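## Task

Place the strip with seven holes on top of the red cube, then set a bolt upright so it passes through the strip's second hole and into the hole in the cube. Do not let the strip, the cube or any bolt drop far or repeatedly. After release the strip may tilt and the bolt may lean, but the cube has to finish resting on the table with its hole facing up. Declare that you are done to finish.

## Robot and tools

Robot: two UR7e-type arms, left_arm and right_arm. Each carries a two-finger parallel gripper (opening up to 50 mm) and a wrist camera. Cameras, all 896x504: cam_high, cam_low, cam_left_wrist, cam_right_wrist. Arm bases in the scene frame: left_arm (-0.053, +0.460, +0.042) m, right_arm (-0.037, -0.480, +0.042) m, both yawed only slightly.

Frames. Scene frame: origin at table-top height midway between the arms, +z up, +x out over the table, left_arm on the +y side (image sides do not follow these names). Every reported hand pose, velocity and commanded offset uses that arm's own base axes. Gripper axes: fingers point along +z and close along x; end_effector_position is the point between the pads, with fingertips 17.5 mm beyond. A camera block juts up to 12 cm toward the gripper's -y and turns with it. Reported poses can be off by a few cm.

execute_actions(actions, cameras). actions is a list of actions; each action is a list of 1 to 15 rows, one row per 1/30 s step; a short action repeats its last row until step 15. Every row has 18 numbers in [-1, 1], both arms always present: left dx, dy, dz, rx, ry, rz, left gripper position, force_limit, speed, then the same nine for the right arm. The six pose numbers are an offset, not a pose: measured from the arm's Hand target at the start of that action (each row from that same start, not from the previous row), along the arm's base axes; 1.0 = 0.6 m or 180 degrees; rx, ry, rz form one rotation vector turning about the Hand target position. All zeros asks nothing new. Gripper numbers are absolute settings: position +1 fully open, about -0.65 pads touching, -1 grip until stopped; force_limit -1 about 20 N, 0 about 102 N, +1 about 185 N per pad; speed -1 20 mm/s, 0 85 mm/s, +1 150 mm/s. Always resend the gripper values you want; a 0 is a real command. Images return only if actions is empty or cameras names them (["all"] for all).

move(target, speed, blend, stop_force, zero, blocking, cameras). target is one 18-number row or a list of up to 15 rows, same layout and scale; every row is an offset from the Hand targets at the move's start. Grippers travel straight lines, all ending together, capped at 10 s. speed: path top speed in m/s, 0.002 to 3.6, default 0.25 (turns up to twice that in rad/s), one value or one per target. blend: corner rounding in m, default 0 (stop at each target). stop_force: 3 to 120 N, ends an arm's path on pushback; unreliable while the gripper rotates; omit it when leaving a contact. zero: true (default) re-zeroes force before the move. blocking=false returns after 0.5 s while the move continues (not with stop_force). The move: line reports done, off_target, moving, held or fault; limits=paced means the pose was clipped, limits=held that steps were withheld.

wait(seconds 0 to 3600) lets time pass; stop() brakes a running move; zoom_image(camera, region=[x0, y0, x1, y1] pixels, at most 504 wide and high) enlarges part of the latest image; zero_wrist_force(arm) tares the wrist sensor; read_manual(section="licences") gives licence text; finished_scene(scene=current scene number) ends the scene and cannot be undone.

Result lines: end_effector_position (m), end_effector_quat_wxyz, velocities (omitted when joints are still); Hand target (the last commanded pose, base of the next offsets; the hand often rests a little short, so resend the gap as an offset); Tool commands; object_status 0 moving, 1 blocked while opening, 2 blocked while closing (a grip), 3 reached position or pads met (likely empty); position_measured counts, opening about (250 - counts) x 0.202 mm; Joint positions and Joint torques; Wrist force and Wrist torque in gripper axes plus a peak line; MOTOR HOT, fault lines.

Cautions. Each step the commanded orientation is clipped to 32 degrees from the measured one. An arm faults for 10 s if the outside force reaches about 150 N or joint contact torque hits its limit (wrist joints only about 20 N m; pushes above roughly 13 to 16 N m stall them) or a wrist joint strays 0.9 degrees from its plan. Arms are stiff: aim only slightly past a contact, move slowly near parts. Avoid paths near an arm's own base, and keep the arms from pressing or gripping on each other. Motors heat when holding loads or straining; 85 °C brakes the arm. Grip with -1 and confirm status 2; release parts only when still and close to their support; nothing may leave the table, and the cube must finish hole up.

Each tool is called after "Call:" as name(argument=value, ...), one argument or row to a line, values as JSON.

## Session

Call:
execute_actions(
  actions=[],
)

Scene clock: 0.00 s.
left_arm: end_effector_position=(+0.4595, -0.3653, +0.1828) position_measured=3 object_status=3 end_effector_quat_wxyz=(+0.116, +0.864, -0.458, -0.175) | right_arm: end_effector_position=(+0.5360, -0.0582, +0.1389) position_measured=3 object_status=3 end_effector_quat_wxyz=(+0.397, +0.390, -0.523, +0.645)
Joint positions: left_arm=[-0.761 -1.135 1.395 -1.545 -1.887 1.831] | right_arm=[3.753 -2.312 -1.623 -2.639 0.541 -0.941]
Joint velocities: within noise
Joint torques (N m): no reading
Wrist force (N): no reading
Wrist torque (N m): no reading
Wrist force, peak (N): no reading
Hand target: left_arm +0.4595, -0.3653, +0.1828; +0.116, +0.864, -0.458, -0.175 | right_arm +0.5360, -0.0582, +0.1389; +0.397, +0.390, -0.523, +0.645
Tool commands: left_gripper/position=+1.0 left_gripper/force_limit=+1.0 left_gripper/speed=+1.0 right_gripper/position=+1.0 right_gripper/force_limit=+1.0 right_gripper/speed=+1.0

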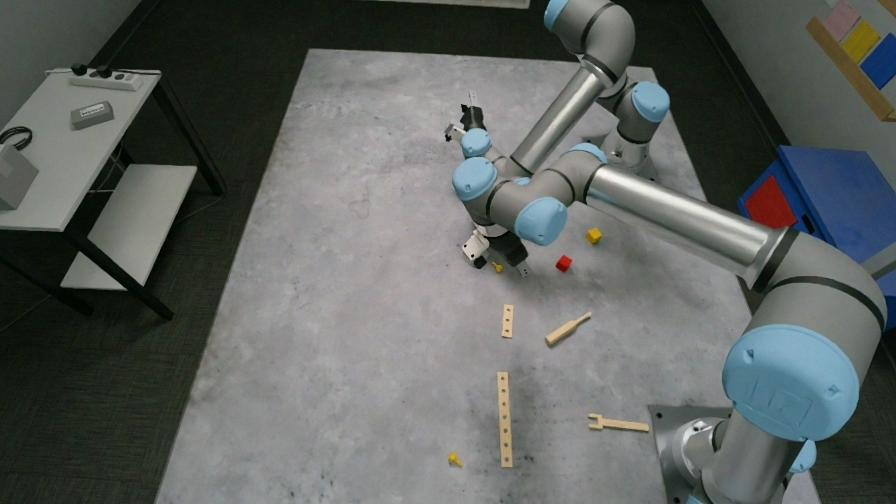

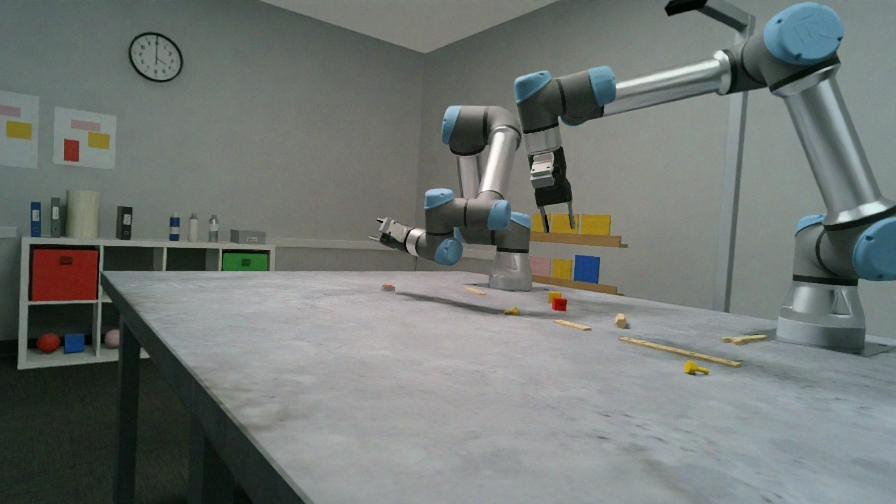

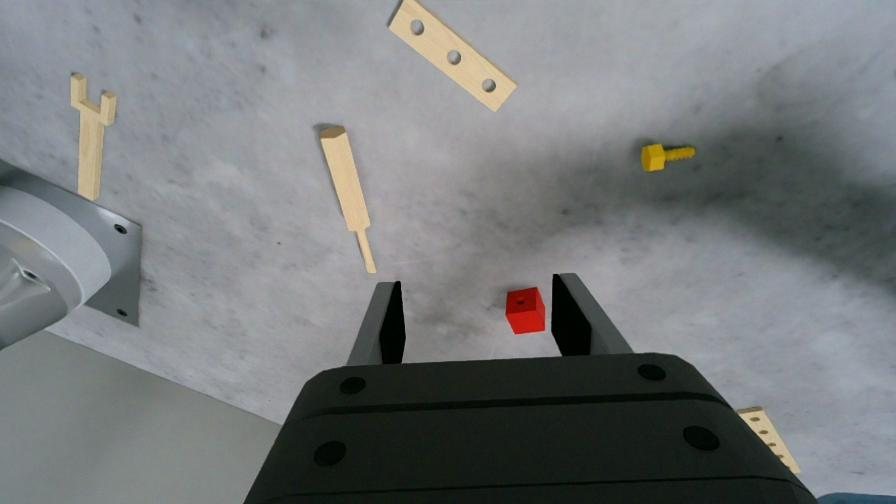

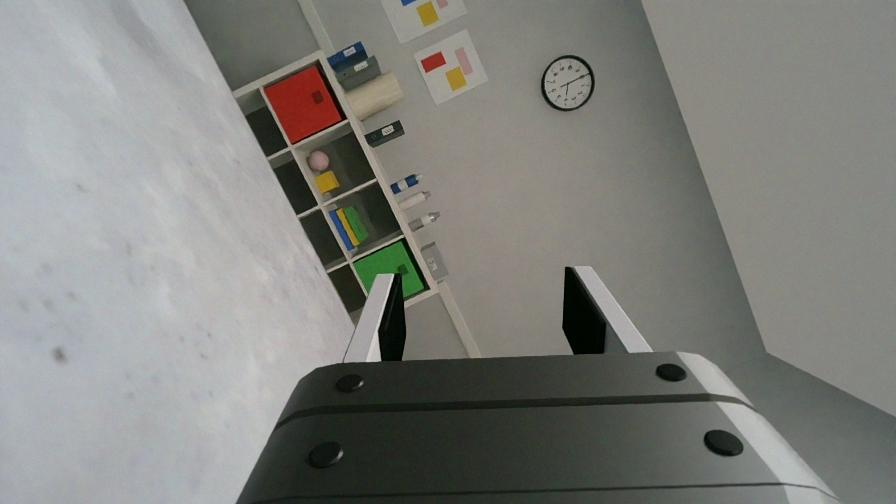

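Call:
zoom_image(
  camera="cam_left_wrist",
  region=[470, 260, 590, 350],
)

Call:
zoom_image(
  camera="cam_left_wrist",
  region=[600, 110, 740, 210],
)

Call:
zoom_image(
  camera="cam_high",
  region=[430, 230, 630, 480],
)

Scaled by 4.200 from the camera's image (finer frame: 1280x720).

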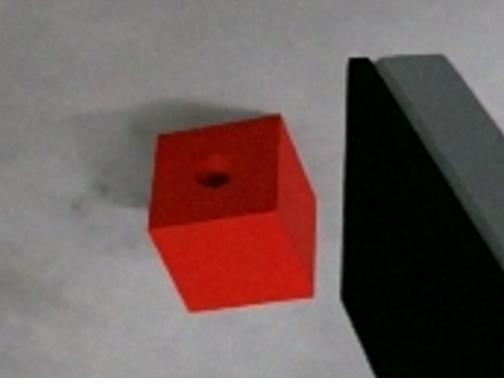

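Scaled by 3.600 from the camera's image (finer frame: 1280x720).

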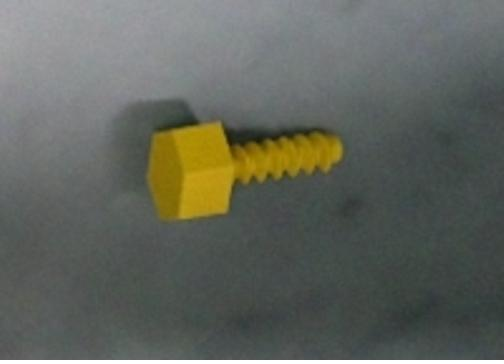

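Scaled by 2.016 from the camera's image (finer frame: 1280x720).

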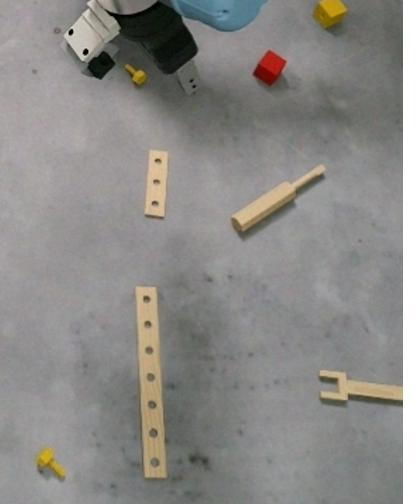

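Call:
move(
  target=[
    [-0.0858,0.6203,-0.138,0.0773,-0.1166,0.3051,1,1,1,-0.1767,0.43,0.185,0.1857,0.245,0.0302,1,1,1],
    [-0.0858,0.6203,-0.138,0.0773,-0.1166,0.3051,1,1,1,-0.3557,0.8837,-0.1332,0.3715,0.4899,0.0605,1,1,1],
  ],
  speed=0.6,
  blend=[0.05,0],
  cameras=["all"],
)

Call:
zoom_image(
  camera="cam_right_wrist",
  region=[300, 150, 650, 360],
)

Scene clock: 9.90 s.
left_arm: end_effector_position=(+0.4081, +0.0069, +0.0999) position_measured=3 object_status=3 end_effector_quat_wxyz=(+0.000, +1.000, -0.001, +0.000) | right_arm: end_effector_position=(+0.3226, +0.4719, +0.0591) position_measured=3 object_status=3 end_effector_quat_wxyz=(+0.321, +0.882, -0.324, -0.118)
Joint positions: left_arm=[-0.316 -1.65 2.268 -2.188 -1.571 1.258] | right_arm=[4.271 -2.314 -1.234 -1.845 1.739 -2.938]
Joint torques (N m): left_arm=[8.79 -23.06 -20.86 -7.52 2.3 -1.99] | right_arm=[-10.1 48.97 29.05 2.89 2.4 -0.57]
Wrist force (N): left_arm=[-0.4 0.9 0.1] | right_arm=[-1.3 -5.2 0.4]
Wrist torque (N m): left_arm=[0.26 0.14 -0.03] | right_arm=[-1.54 -0.16 0.42]
Wrist force, peak (N): left_arm=[-1.0 -4.5 0.8] | right_arm=[-3.4 -8.0 1.1]
Hand target: left_arm +0.4081, +0.0069, +0.1000; +0.000, +1.000, -0.001, +0.000 | right_arm +0.3226, +0.4720, +0.0590; +0.321, +0.882, -0.324, -0.118
Off the commanded pose: left_arm 0.000 m, 0 deg | right_arm 0.000 m, 0 deg.
move: done

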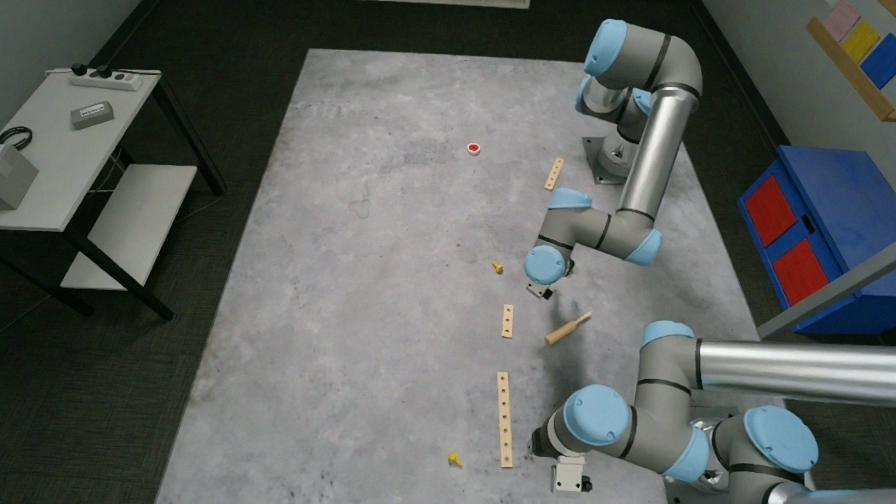

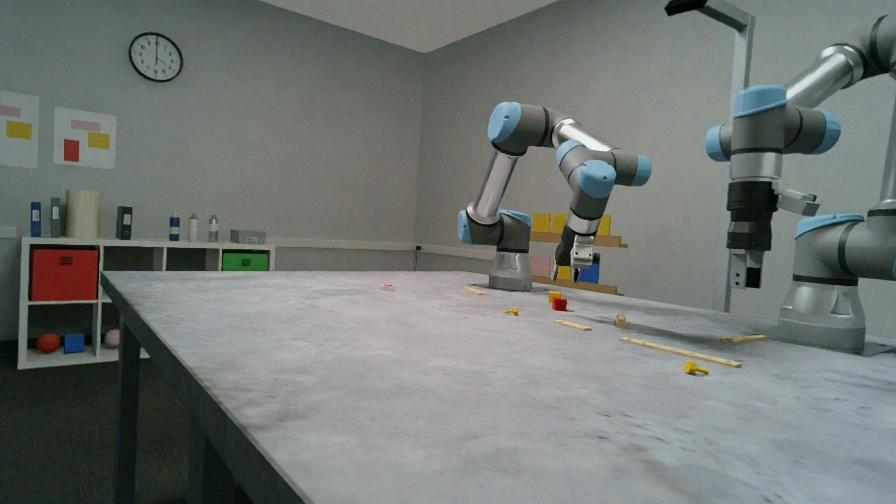

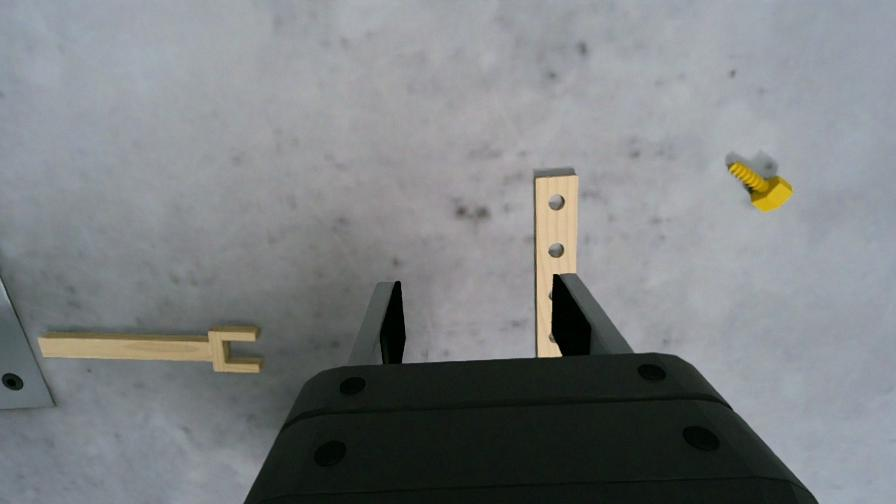

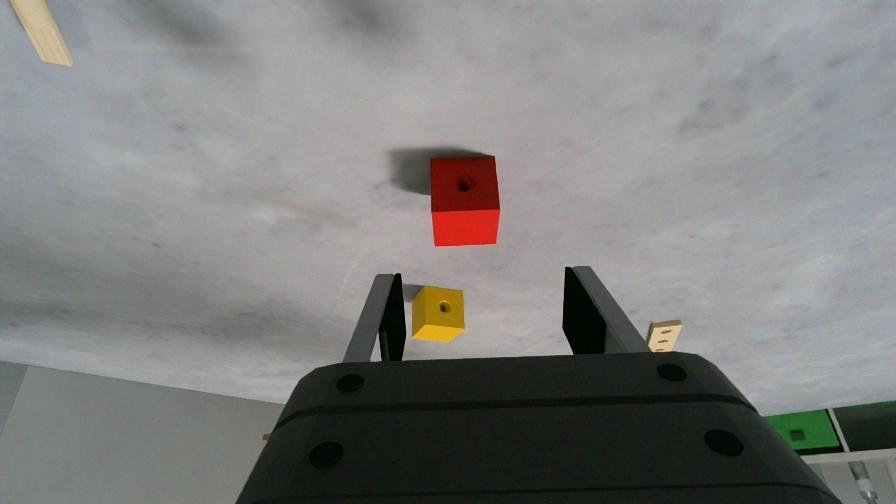

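Scaled by 1.440 from the camera's image (finer frame: 1280x720).

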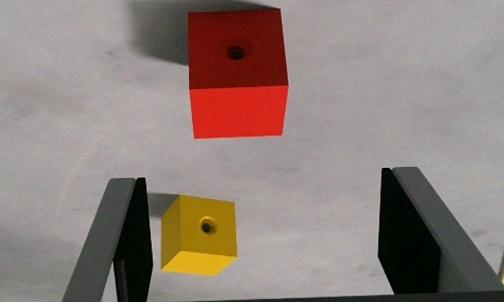

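Call:
move(
  target=[
    [0.0883,-0.0448,-0.17,0,0,0.0114,1,1,1,-0.0442,-0.0426,-0.1,0,0,0,1,1,1],
    [0.0883,-0.0448,-0.209,0,0,0.0114,1,1,1,-0.0552,-0.0532,-0.1253,0,0,0,1,1,1],
  ],
  speed=[0.3,0.03],
  stop_force=8,
  cameras=["cam_left_wrist","cam_right_wrist"],
)

Scene clock: 14.73 s.
left_arm: end_effector_position=(+0.4610, -0.0200, -0.0236) position_measured=3 object_status=3 end_effector_quat_wxyz=(+0.000, +1.000, +0.017, +0.000) | right_arm: end_effector_position=(+0.2894, +0.4401, -0.0162) position_measured=3 object_status=3 end_effector_quat_wxyz=(+0.321, +0.882, -0.324, -0.118)
Joint positions: left_arm=[-0.336 -1.255 2.26 -2.576 -1.571 1.201] | right_arm=[4.295 -2.308 -1.467 -1.614 1.754 -2.919]
Joint torques (N m): left_arm=[-4.99 -31.59 -26.67 -7.35 -0.49 1.51] | right_arm=[-8.42 62.34 33.66 -0.62 -0.75 -0.32]
Wrist force (N): left_arm=[-0.6 0.8 0.2] | right_arm=[-1.5 -5.3 0.1]
Wrist torque (N m): left_arm=[0.25 0.18 -0.04] | right_arm=[-1.55 -0.14 0.35]
Wrist force, peak (N): left_arm=[-15.2 -6.4 -70.5] | right_arm=[-1.5 -5.6 1.3]
Hand target: left_arm +0.4610, -0.0200, -0.0236; +0.000, +1.000, +0.017, +0.000 (not the last commanded pose) | right_arm +0.2894, +0.4401, -0.0162; +0.321, +0.882, -0.324, -0.118
Off the commanded pose: left_arm 0.002 m, 0 deg | right_arm 0.000 m, 0 deg.
move: contact (left_arm)

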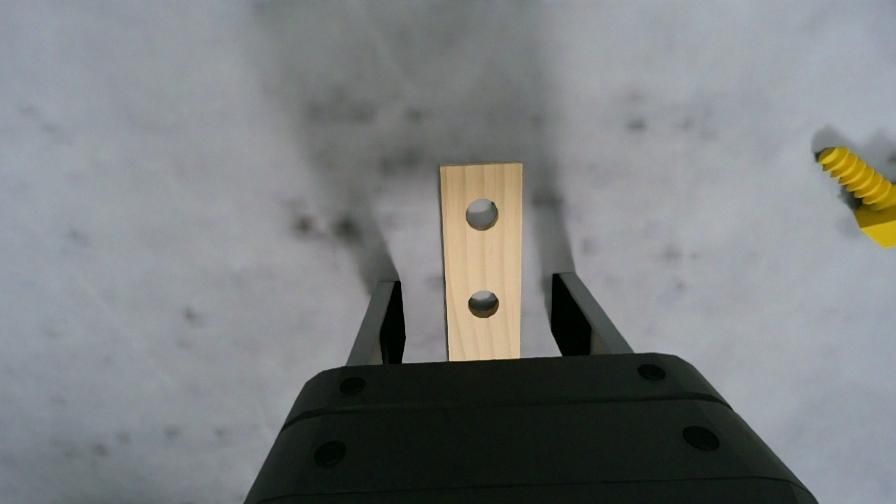

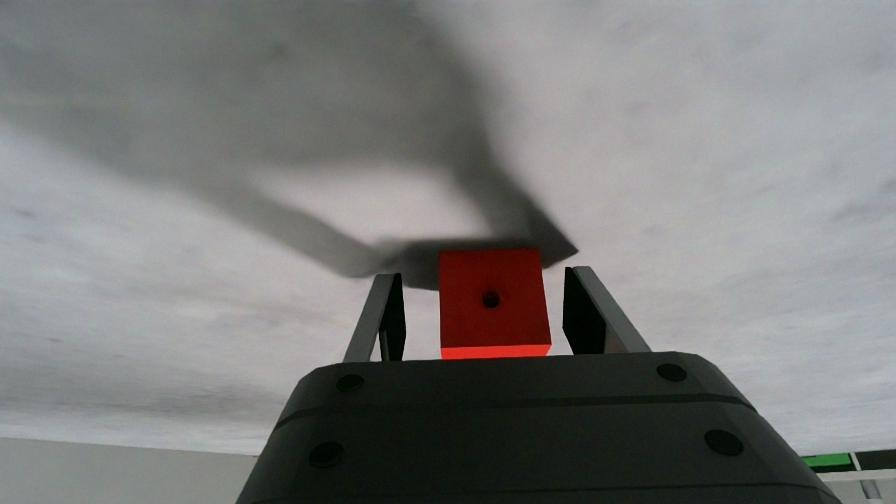

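Call:
execute_actions(
  actions=[
    [[0.002,0,0.003,0,0,0,1,-0.6,0,0.0036,-0.003,0,0,0,0,1,-0.4,0]],
    [[0,0,0,0,0,0,-1,-0.6,-0.5,0,0,0,0,0,0,-1,-0.4,-0.5]],
    [[0,0,0,0,0,0,-1,-0.6,-0.5,0,0,0,0,0,0,-1,-0.4,-0.5]],
  ],
  cameras=["cam_left_wrist","cam_right_wrist"],
)

Scene clock: 16.87 s.
left_arm: end_effector_position=(+0.4622, -0.0200, -0.0218) position_measured=137 object_status=2 end_effector_quat_wxyz=(+0.000, +1.000, +0.017, +0.000) | right_arm: end_effector_position=(+0.2916, +0.4383, -0.0162) position_measured=105 object_status=2 end_effector_quat_wxyz=(+0.321, +0.882, -0.324, -0.118)
Joint positions: left_arm=[-0.335 -1.258 2.256 -2.569 -1.571 1.202] | right_arm=[4.291 -2.308 -1.468 -1.615 1.752 -2.923]
Joint torques (N m): left_arm=[8.4 -22.99 -12.93 -7.18 2.31 -1.85] | right_arm=[6.71 49.3 15.41 3.28 1.13 -0.32]
Wrist force (N): left_arm=[-0.5 0.9 -0.3] | right_arm=[-1.3 -4.4 -0.8]
Wrist torque (N m): left_arm=[0.27 0.16 -0.04] | right_arm=[-1.54 -0.18 0.33]
Wrist force, peak (N): left_arm=[-1.1 0.8 -0.3] | right_arm=[-3.2 -5.4 0.7]
Hand target: left_arm +0.4622, -0.0200, -0.0218; +0.000, +1.000, +0.017, +0.000 | right_arm +0.2916, +0.4383, -0.0162; +0.321, +0.882, -0.324, -0.118
Off the commanded pose: left_arm 0.000 m, 0 deg | right_arm 0.000 m, 0 deg.

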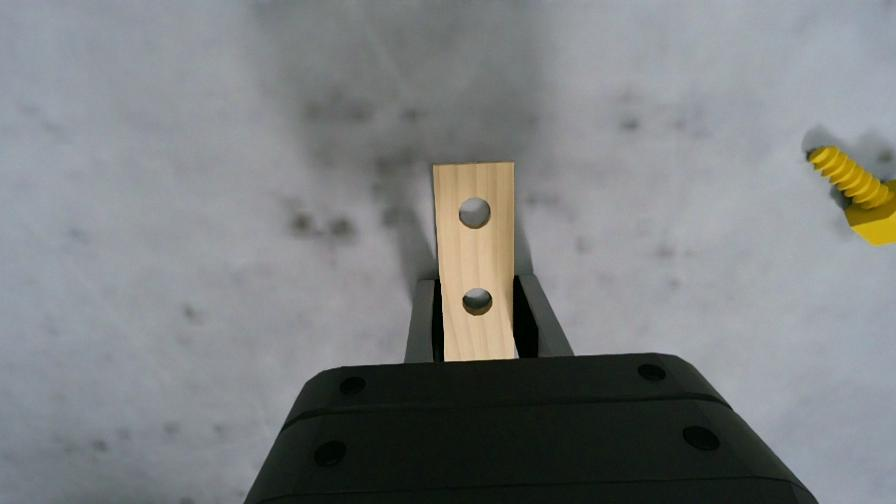

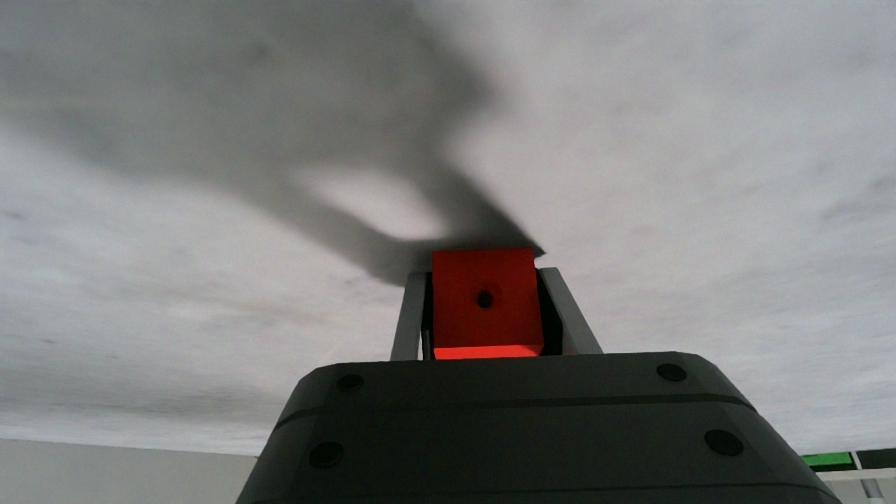

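Call:
move(
  target=[
    [0,0,0.05,0,0,0,-1,-0.6,-0.5,0,0,0.1833,0,0,0,-1,-0.4,-0.5],
    [0,0,0.1,0,0,0,-1,-0.6,-0.5,0.3797,0.0863,0.1103,0.3678,-0.3392,-0.02,-1,-0.4,-0.5],
  ],
  speed=[0.3,0.5],
  blend=[0.03,0],
)

Call:
move(
  target=[
    [0,0,0,0,0,0,-1,-0.6,-0.5,0,0,-0.093,0,0,0,-1,-0.4,-0.5],
    [0,0,0,0,0,0,-1,-0.6,-0.5,0,0,-0.12,0,0,0,-1,-0.4,-0.5],
  ],
  speed=[0.1,0.015],
  stop_force=7,
  cameras=["cam_right_wrist","cam_low"],
)

Call:
zoom_image(
  camera="cam_right_wrist",
  region=[420, 220, 560, 370],
)

Scene clock: 20.90 s.
left_arm: end_effector_position=(+0.4623, -0.0200, +0.0383) position_measured=137 object_status=2 end_effector_quat_wxyz=(+0.000, +1.000, +0.017, +0.000) | right_arm: end_effector_position=(+0.5195, +0.4901, +0.0501) position_measured=105 object_status=2 end_effector_quat_wxyz=(-0.391, +0.837, -0.346, +0.162)
Joint positions: left_arm=[-0.335 -1.399 2.208 -2.38 -1.571 1.202] | right_arm=[4.148 -2.243 -2.025 0.417 1.403 -2.999]
Joint torques (N m): left_arm=[-9.06 -20.41 -20.38 -7.62 1.73 -0.72] | right_arm=[7.45 36.05 7.26 7.2 1.75 -0.35]
Wrist force (N): left_arm=[-0.6 0.8 0.1] | right_arm=[-0.6 -1.4 3.5]
Wrist torque (N m): left_arm=[0.26 0.17 -0.04] | right_arm=[-0.38 -0.22 0.42]
Wrist force, peak (N): left_arm=[-0.6 1.1 1.2] | right_arm=[-1.4 -8.0 3.3]
Hand target: left_arm +0.4622, -0.0200, +0.0382; +0.000, +1.000, +0.017, +0.000 | right_arm +0.5194, +0.4901, +0.0500; -0.391, +0.837, -0.346, +0.162
Off the commanded pose: left_arm 0.000 m, 0 deg | right_arm 0.000 m, 0 deg.
move: done

Scene clock: 22.77 s.
left_arm: end_effector_position=(+0.4622, -0.0200, +0.0382) position_measured=137 object_status=2 end_effector_quat_wxyz=(+0.000, +1.000, +0.017, +0.000) | right_arm: end_effector_position=(+0.5194, +0.4901, -0.0107) position_measured=105 object_status=2 end_effector_quat_wxyz=(-0.391, +0.837, -0.346, +0.162)
Joint positions: left_arm=[-0.335 -1.399 2.208 -2.38 -1.571 1.202] | right_arm=[4.148 -2.39 -2.004 0.543 1.403 -2.999]
Joint torques (N m): left_arm=[-9.15 -20.79 -17.47 -7.49 1.27 -0.56] | right_arm=[1.25 53.83 1.07 5.13 0.95 -0.06]
Wrist force (N): left_arm=[-0.6 0.9 0.2] | right_arm=[-0.3 -7.9 -0.2]
Wrist torque (N m): left_arm=[0.28 0.17 -0.04] | right_arm=[-0.36 -0.23 0.36]
Wrist force, peak (N): left_arm=[-1.1 1.1 0.2] | right_arm=[-0.6 -14.6 -9.6]
Hand target: left_arm +0.4622, -0.0200, +0.0382; +0.000, +1.000, +0.017, +0.000 | right_arm +0.5194, +0.4901, -0.0107; -0.391, +0.837, -0.346, +0.162 (not the last commanded pose)
Off the commanded pose: left_arm 0.000 m, 0 deg | right_arm 0.011 m, 0 deg.
move: contact (right_arm); path passed 1 of 2 targets
Images, in order (width x height): cam_low 896x504, cam_right_wrist 896x504.

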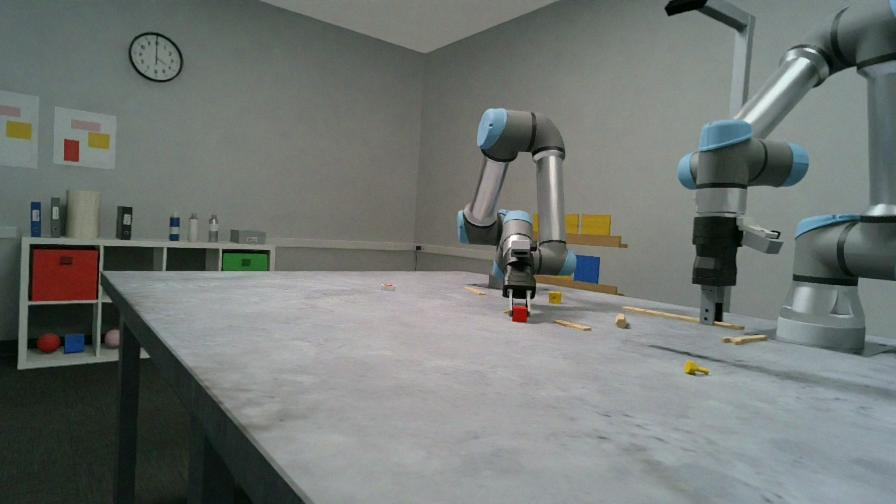

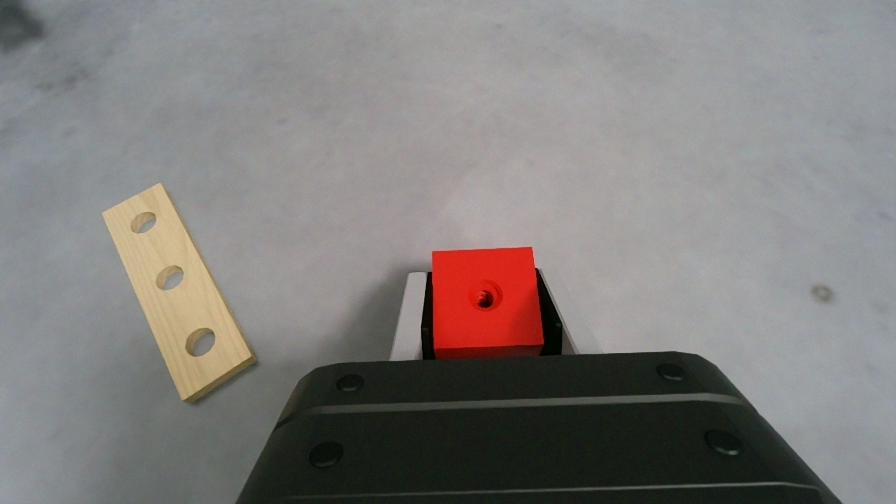

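Scaled by 3.360 from the camera's image (finer frame: 1280x720).

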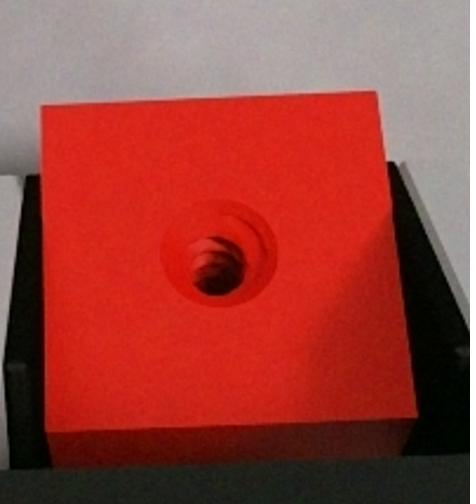

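Call:
zoom_image(
  camera="cam_low",
  region=[480, 270, 570, 345],
)

Call:
execute_actions(
  actions=[],
)

Call:
zoom_image(
  camera="cam_high",
  region=[430, 200, 590, 340],
)

Scaled by 5.600 from the camera's image (finer frame: 1280x720).

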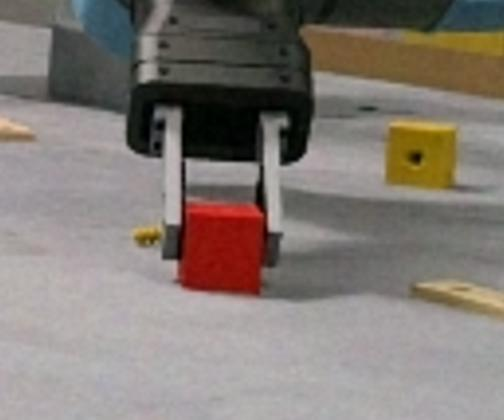

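Scene clock: 23.30 s.
left_arm: end_effector_position=(+0.4622, -0.0200, +0.0382) position_measured=137 object_status=2 end_effector_quat_wxyz=(+0.000, +1.000, +0.017, +0.000) | right_arm: end_effector_position=(+0.5194, +0.4901, -0.0107) position_measured=105 object_status=2 end_effector_quat_wxyz=(-0.391, +0.837, -0.346, +0.162)
Joint positions: left_arm=[-0.335 -1.399 2.208 -2.38 -1.571 1.202] | right_arm=[4.148 -2.39 -2.004 0.543 1.403 -2.999]
Joint velocities: within noise
Joint torques (N m): left_arm=[-9.66 -20.3 -17.95 -7.47 1.21 -0.53] | right_arm=[1.42 54 1.69 5.37 0.9 0.25]
Wrist force (N): left_arm=[-0.5 0.8 0.1] | right_arm=[-0.6 -7.7 -0.1]
Wrist torque (N m): left_arm=[0.26 0.16 -0.04] | right_arm=[-0.38 -0.18 0.35]
Wrist force, peak (N): left_arm=[-0.5 1.2 -0.1] | right_arm=[-0.3 -8.1 -0.3]
Hand target: left_arm +0.4622, -0.0200, +0.0382; +0.000, +1.000, +0.017, +0.000 | right_arm +0.5194, +0.4901, -0.0107; -0.391, +0.837, -0.346, +0.162 (not the last commanded pose)
Tool commands: left_gripper/position=-1.0 left_gripper/force_limit=-0.6 left_gripper/speed=-0.5 right_gripper/position=-1.0 right_gripper/force_limit=-0.4 right_gripper/speed=-0.5
Off the commanded pose: left_arm 0.000 m, 0 deg | right_arm 0.011 m, 0 deg.

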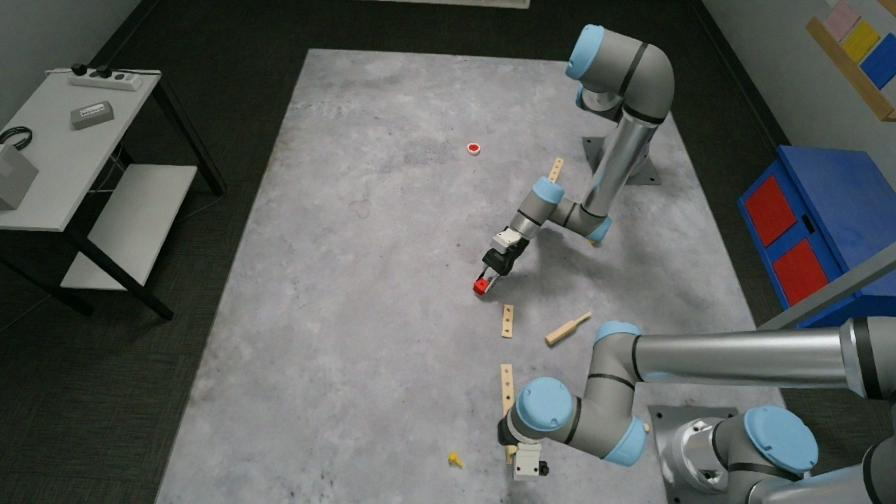

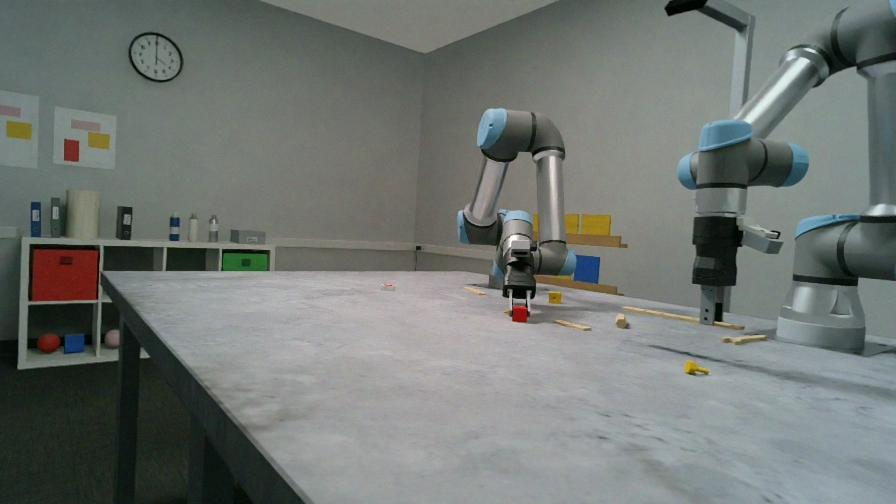

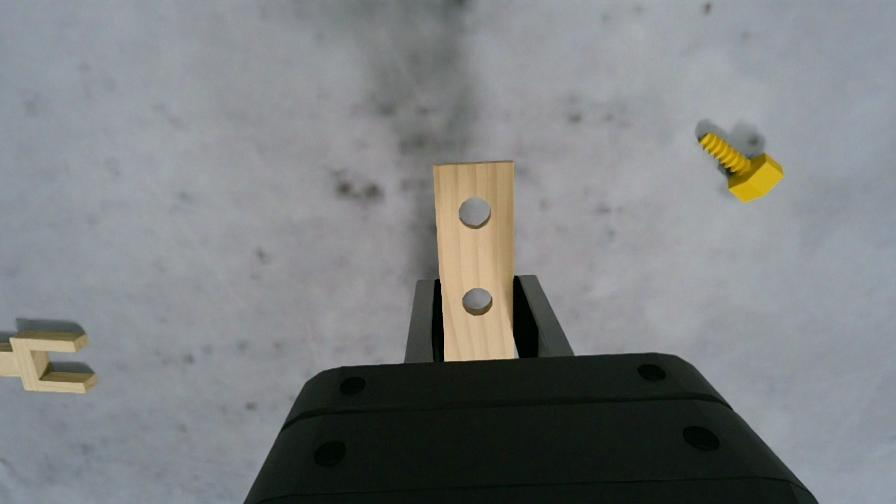

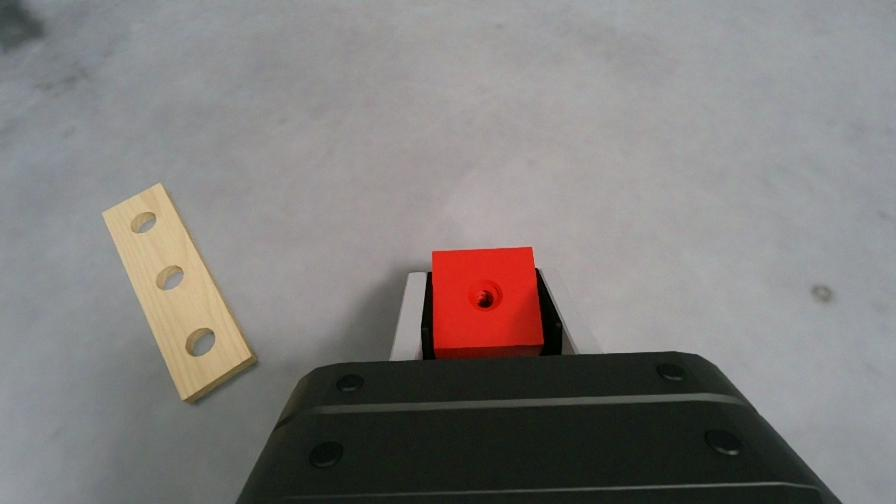

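Scaled by 3.150 from the camera's image (finer frame: 1280x720).

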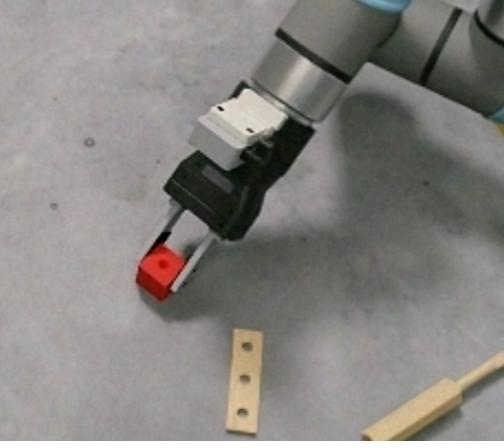

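Call:
move(
  target=[
    [0,0,0,0,0,0,-1,-0.6,-0.5,0,0,0.0845,0,0,0,-1,-0.4,-0.5],
    [0,0,0,0,0,0,-1,-0.6,-0.5,-0.0438,0.111,0.0845,0,0,0,-1,-0.4,-0.5],
  ],
  speed=0.2,
  blend=[0.01,0],
  cameras=["cam_right_wrist","cam_high"],
)

Call:
zoom_image(
  camera="cam_high",
  region=[430, 200, 590, 340],
)

Scene clock: 25.73 s.
left_arm: end_effector_position=(+0.4622, -0.0200, +0.0382) position_measured=137 object_status=2 end_effector_quat_wxyz=(+0.000, +1.000, +0.017, +0.000) | right_arm: end_effector_position=(+0.4932, +0.5566, +0.0399) position_measured=105 object_status=2 end_effector_quat_wxyz=(-0.391, +0.837, -0.346, +0.162)
Joint positions: left_arm=[-0.335 -1.399 2.208 -2.38 -1.571 1.202] | right_arm=[4.256 -2.298 -1.936 0.368 1.322 -2.927]
Joint torques (N m): left_arm=[-9.41 -20.29 -17.44 -7.33 0.54 -0.61] | right_arm=[8.05 58.65 20.19 5.89 -0.23 1.03]
Wrist force (N): left_arm=[-0.5 1.0 0.0] | right_arm=[-0.7 -2.1 3.5]
Wrist torque (N m): left_arm=[0.29 0.16 -0.04] | right_arm=[-0.52 -0.15 0.29]
Wrist force, peak (N): left_arm=[-0.7 1.1 0.4] | right_arm=[-0.9 -8.2 -0.2]
Hand target: left_arm +0.4622, -0.0200, +0.0382; +0.000, +1.000, +0.017, +0.000 | right_arm +0.4931, +0.5567, +0.0400; -0.391, +0.837, -0.346, +0.162
Off the commanded pose: left_arm 0.000 m, 0 deg | right_arm 0.000 m, 0 deg.
move: done
Images, in order (width x height): cam_high 896x504, cam_right_wrist 896x504.

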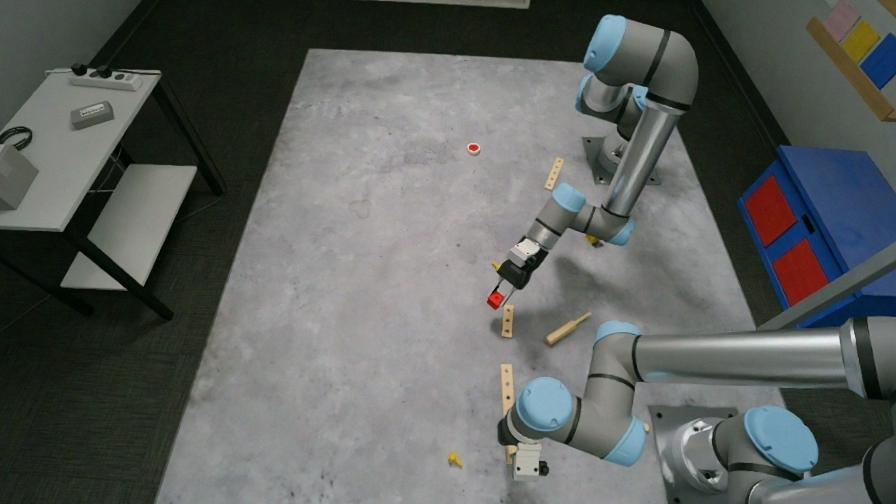

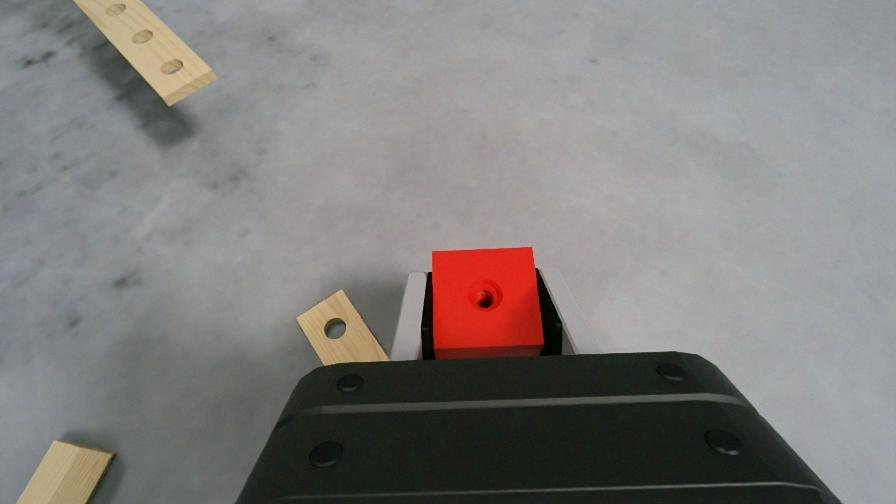

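Scaled by 3.150 from the camera's image (finer frame: 1280x720).

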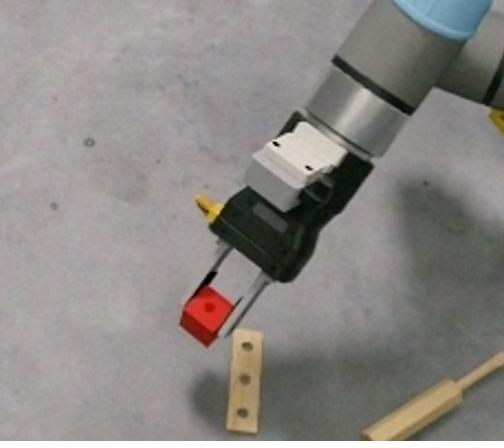

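Call:
move(
  target=[0,0,0,0,0,0,-1,-0.6,-0.5,0.05,-0.0028,0,0,0,0,-1,-0.4,-0.5],
  speed=0.2,
)

Call:
move(
  target=[
    [0,0,0,0,0,0,-1,-0.6,-0.5,0,0,-0.08,0,0,0,-1,-0.4,-0.5],
    [0,0,0,0,0,0,-1,-0.6,-0.5,0,0,-0.105,0,0,0,-1,-0.4,-0.5],
  ],
  speed=[0.1,0.015],
  stop_force=7,
  cameras=["cam_right_wrist","cam_low","cam_high"],
)

Call:
zoom_image(
  camera="cam_low",
  region=[480, 270, 570, 345],
)

Scene clock: 28.00 s.
left_arm: end_effector_position=(+0.4622, -0.0200, +0.0382) position_measured=137 object_status=2 end_effector_quat_wxyz=(+0.000, +1.000, +0.017, +0.000) | right_arm: end_effector_position=(+0.5230, +0.5550, +0.0399) position_measured=105 object_status=2 end_effector_quat_wxyz=(-0.391, +0.837, -0.346, +0.162)
Joint positions: left_arm=[-0.335 -1.399 2.208 -2.38 -1.571 1.202] | right_arm=[4.205 -2.323 -1.877 0.341 1.359 -2.961]
Joint torques (N m): left_arm=[-8.8 -20.47 -17.99 -7.33 -0.03 -0.54] | right_arm=[-8.63 54.92 28.31 6.34 0.37 -0.58]
Wrist force (N): left_arm=[-0.6 0.7 0.2] | right_arm=[-1.0 -2.1 3.6]
Wrist torque (N m): left_arm=[0.25 0.16 -0.04] | right_arm=[-0.52 -0.10 0.42]
Wrist force, peak (N): left_arm=[-0.6 1.2 0.0] | right_arm=[2.3 -3.6 5.0]
Hand target: left_arm +0.4622, -0.0200, +0.0382; +0.000, +1.000, +0.017, +0.000 | right_arm +0.5231, +0.5550, +0.0400; -0.391, +0.837, -0.346, +0.162
Off the commanded pose: left_arm 0.000 m, 0 deg | right_arm 0.000 m, 0 deg.
move: done

Scene clock: 29.63 s.
left_arm: end_effector_position=(+0.4622, -0.0200, +0.0382) position_measured=137 object_status=2 end_effector_quat_wxyz=(+0.000, +1.000, +0.017, +0.000) | right_arm: end_effector_position=(+0.5231, +0.5550, -0.0105) position_measured=105 object_status=2 end_effector_quat_wxyz=(-0.391, +0.837, -0.346, +0.162)
Joint positions: left_arm=[-0.335 -1.399 2.208 -2.38 -1.571 1.202] | right_arm=[4.205 -2.434 -1.859 0.434 1.36 -2.961]
Joint torques (N m): left_arm=[-9.42 -20.65 -17.49 -7.49 -0.38 -0.49] | right_arm=[-9.06 56.99 2.82 4.91 1.69 0.61]
Wrist force (N): left_arm=[-0.6 0.8 0.1] | right_arm=[-1.0 -9.3 -0.7]
Wrist torque (N m): left_arm=[0.25 0.18 -0.04] | right_arm=[-0.49 -0.10 0.33]
Wrist force, peak (N): left_arm=[-0.8 1.1 0.1] | right_arm=[-1.7 -15.9 -10.0]
Hand target: left_arm +0.4622, -0.0200, +0.0382; +0.000, +1.000, +0.017, +0.000 | right_arm +0.5231, +0.5551, -0.0105; -0.391, +0.837, -0.346, +0.162 (not the last commanded pose)
Off the commanded pose: left_arm 0.000 m, 0 deg | right_arm 0.012 m, 0 deg.
move: contact (right_arm); path passed 1 of 2 targets
Images, in order (width x height): cam_high 896x504, cam_low 896x504, cam_right_wrist 896x504.

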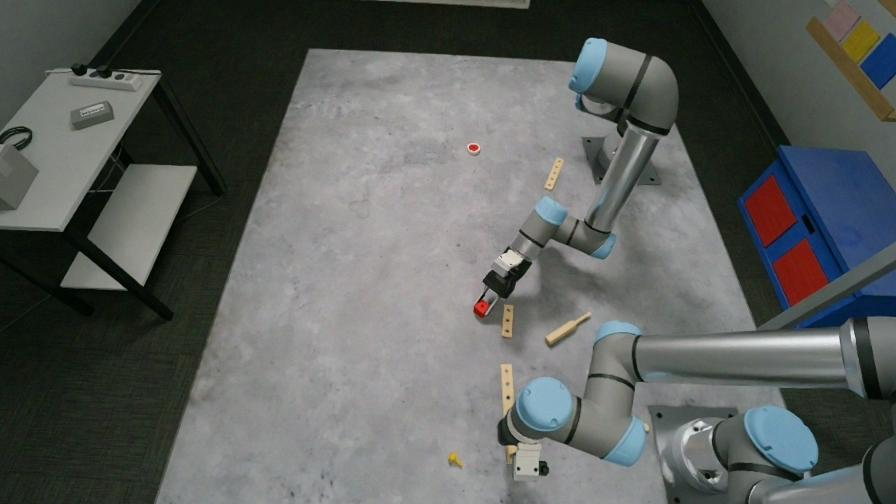

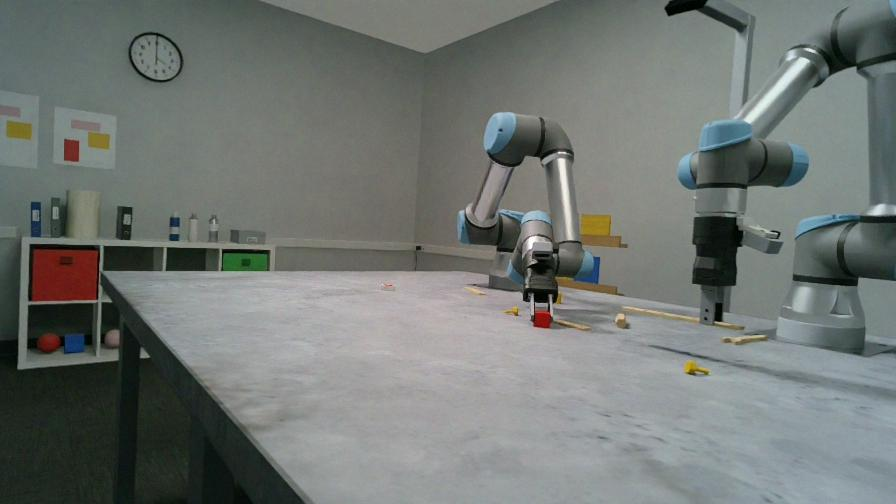

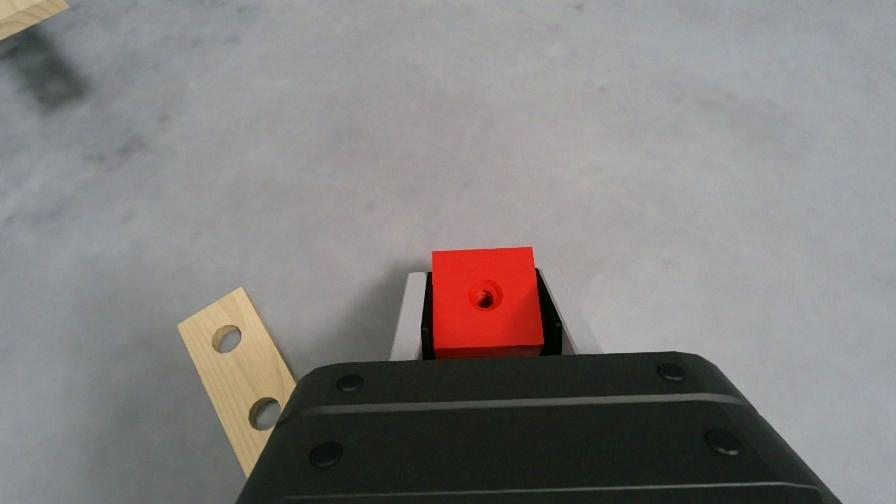

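Scaled by 5.600 from the camera's image (finer frame: 1280x720).

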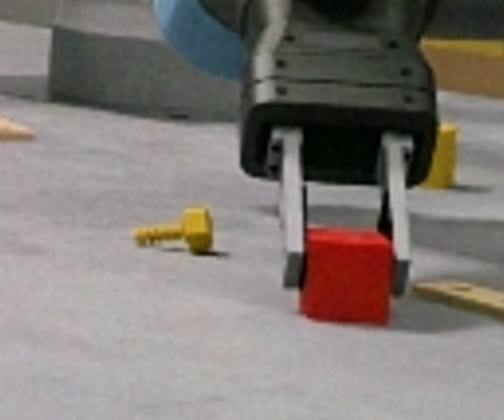

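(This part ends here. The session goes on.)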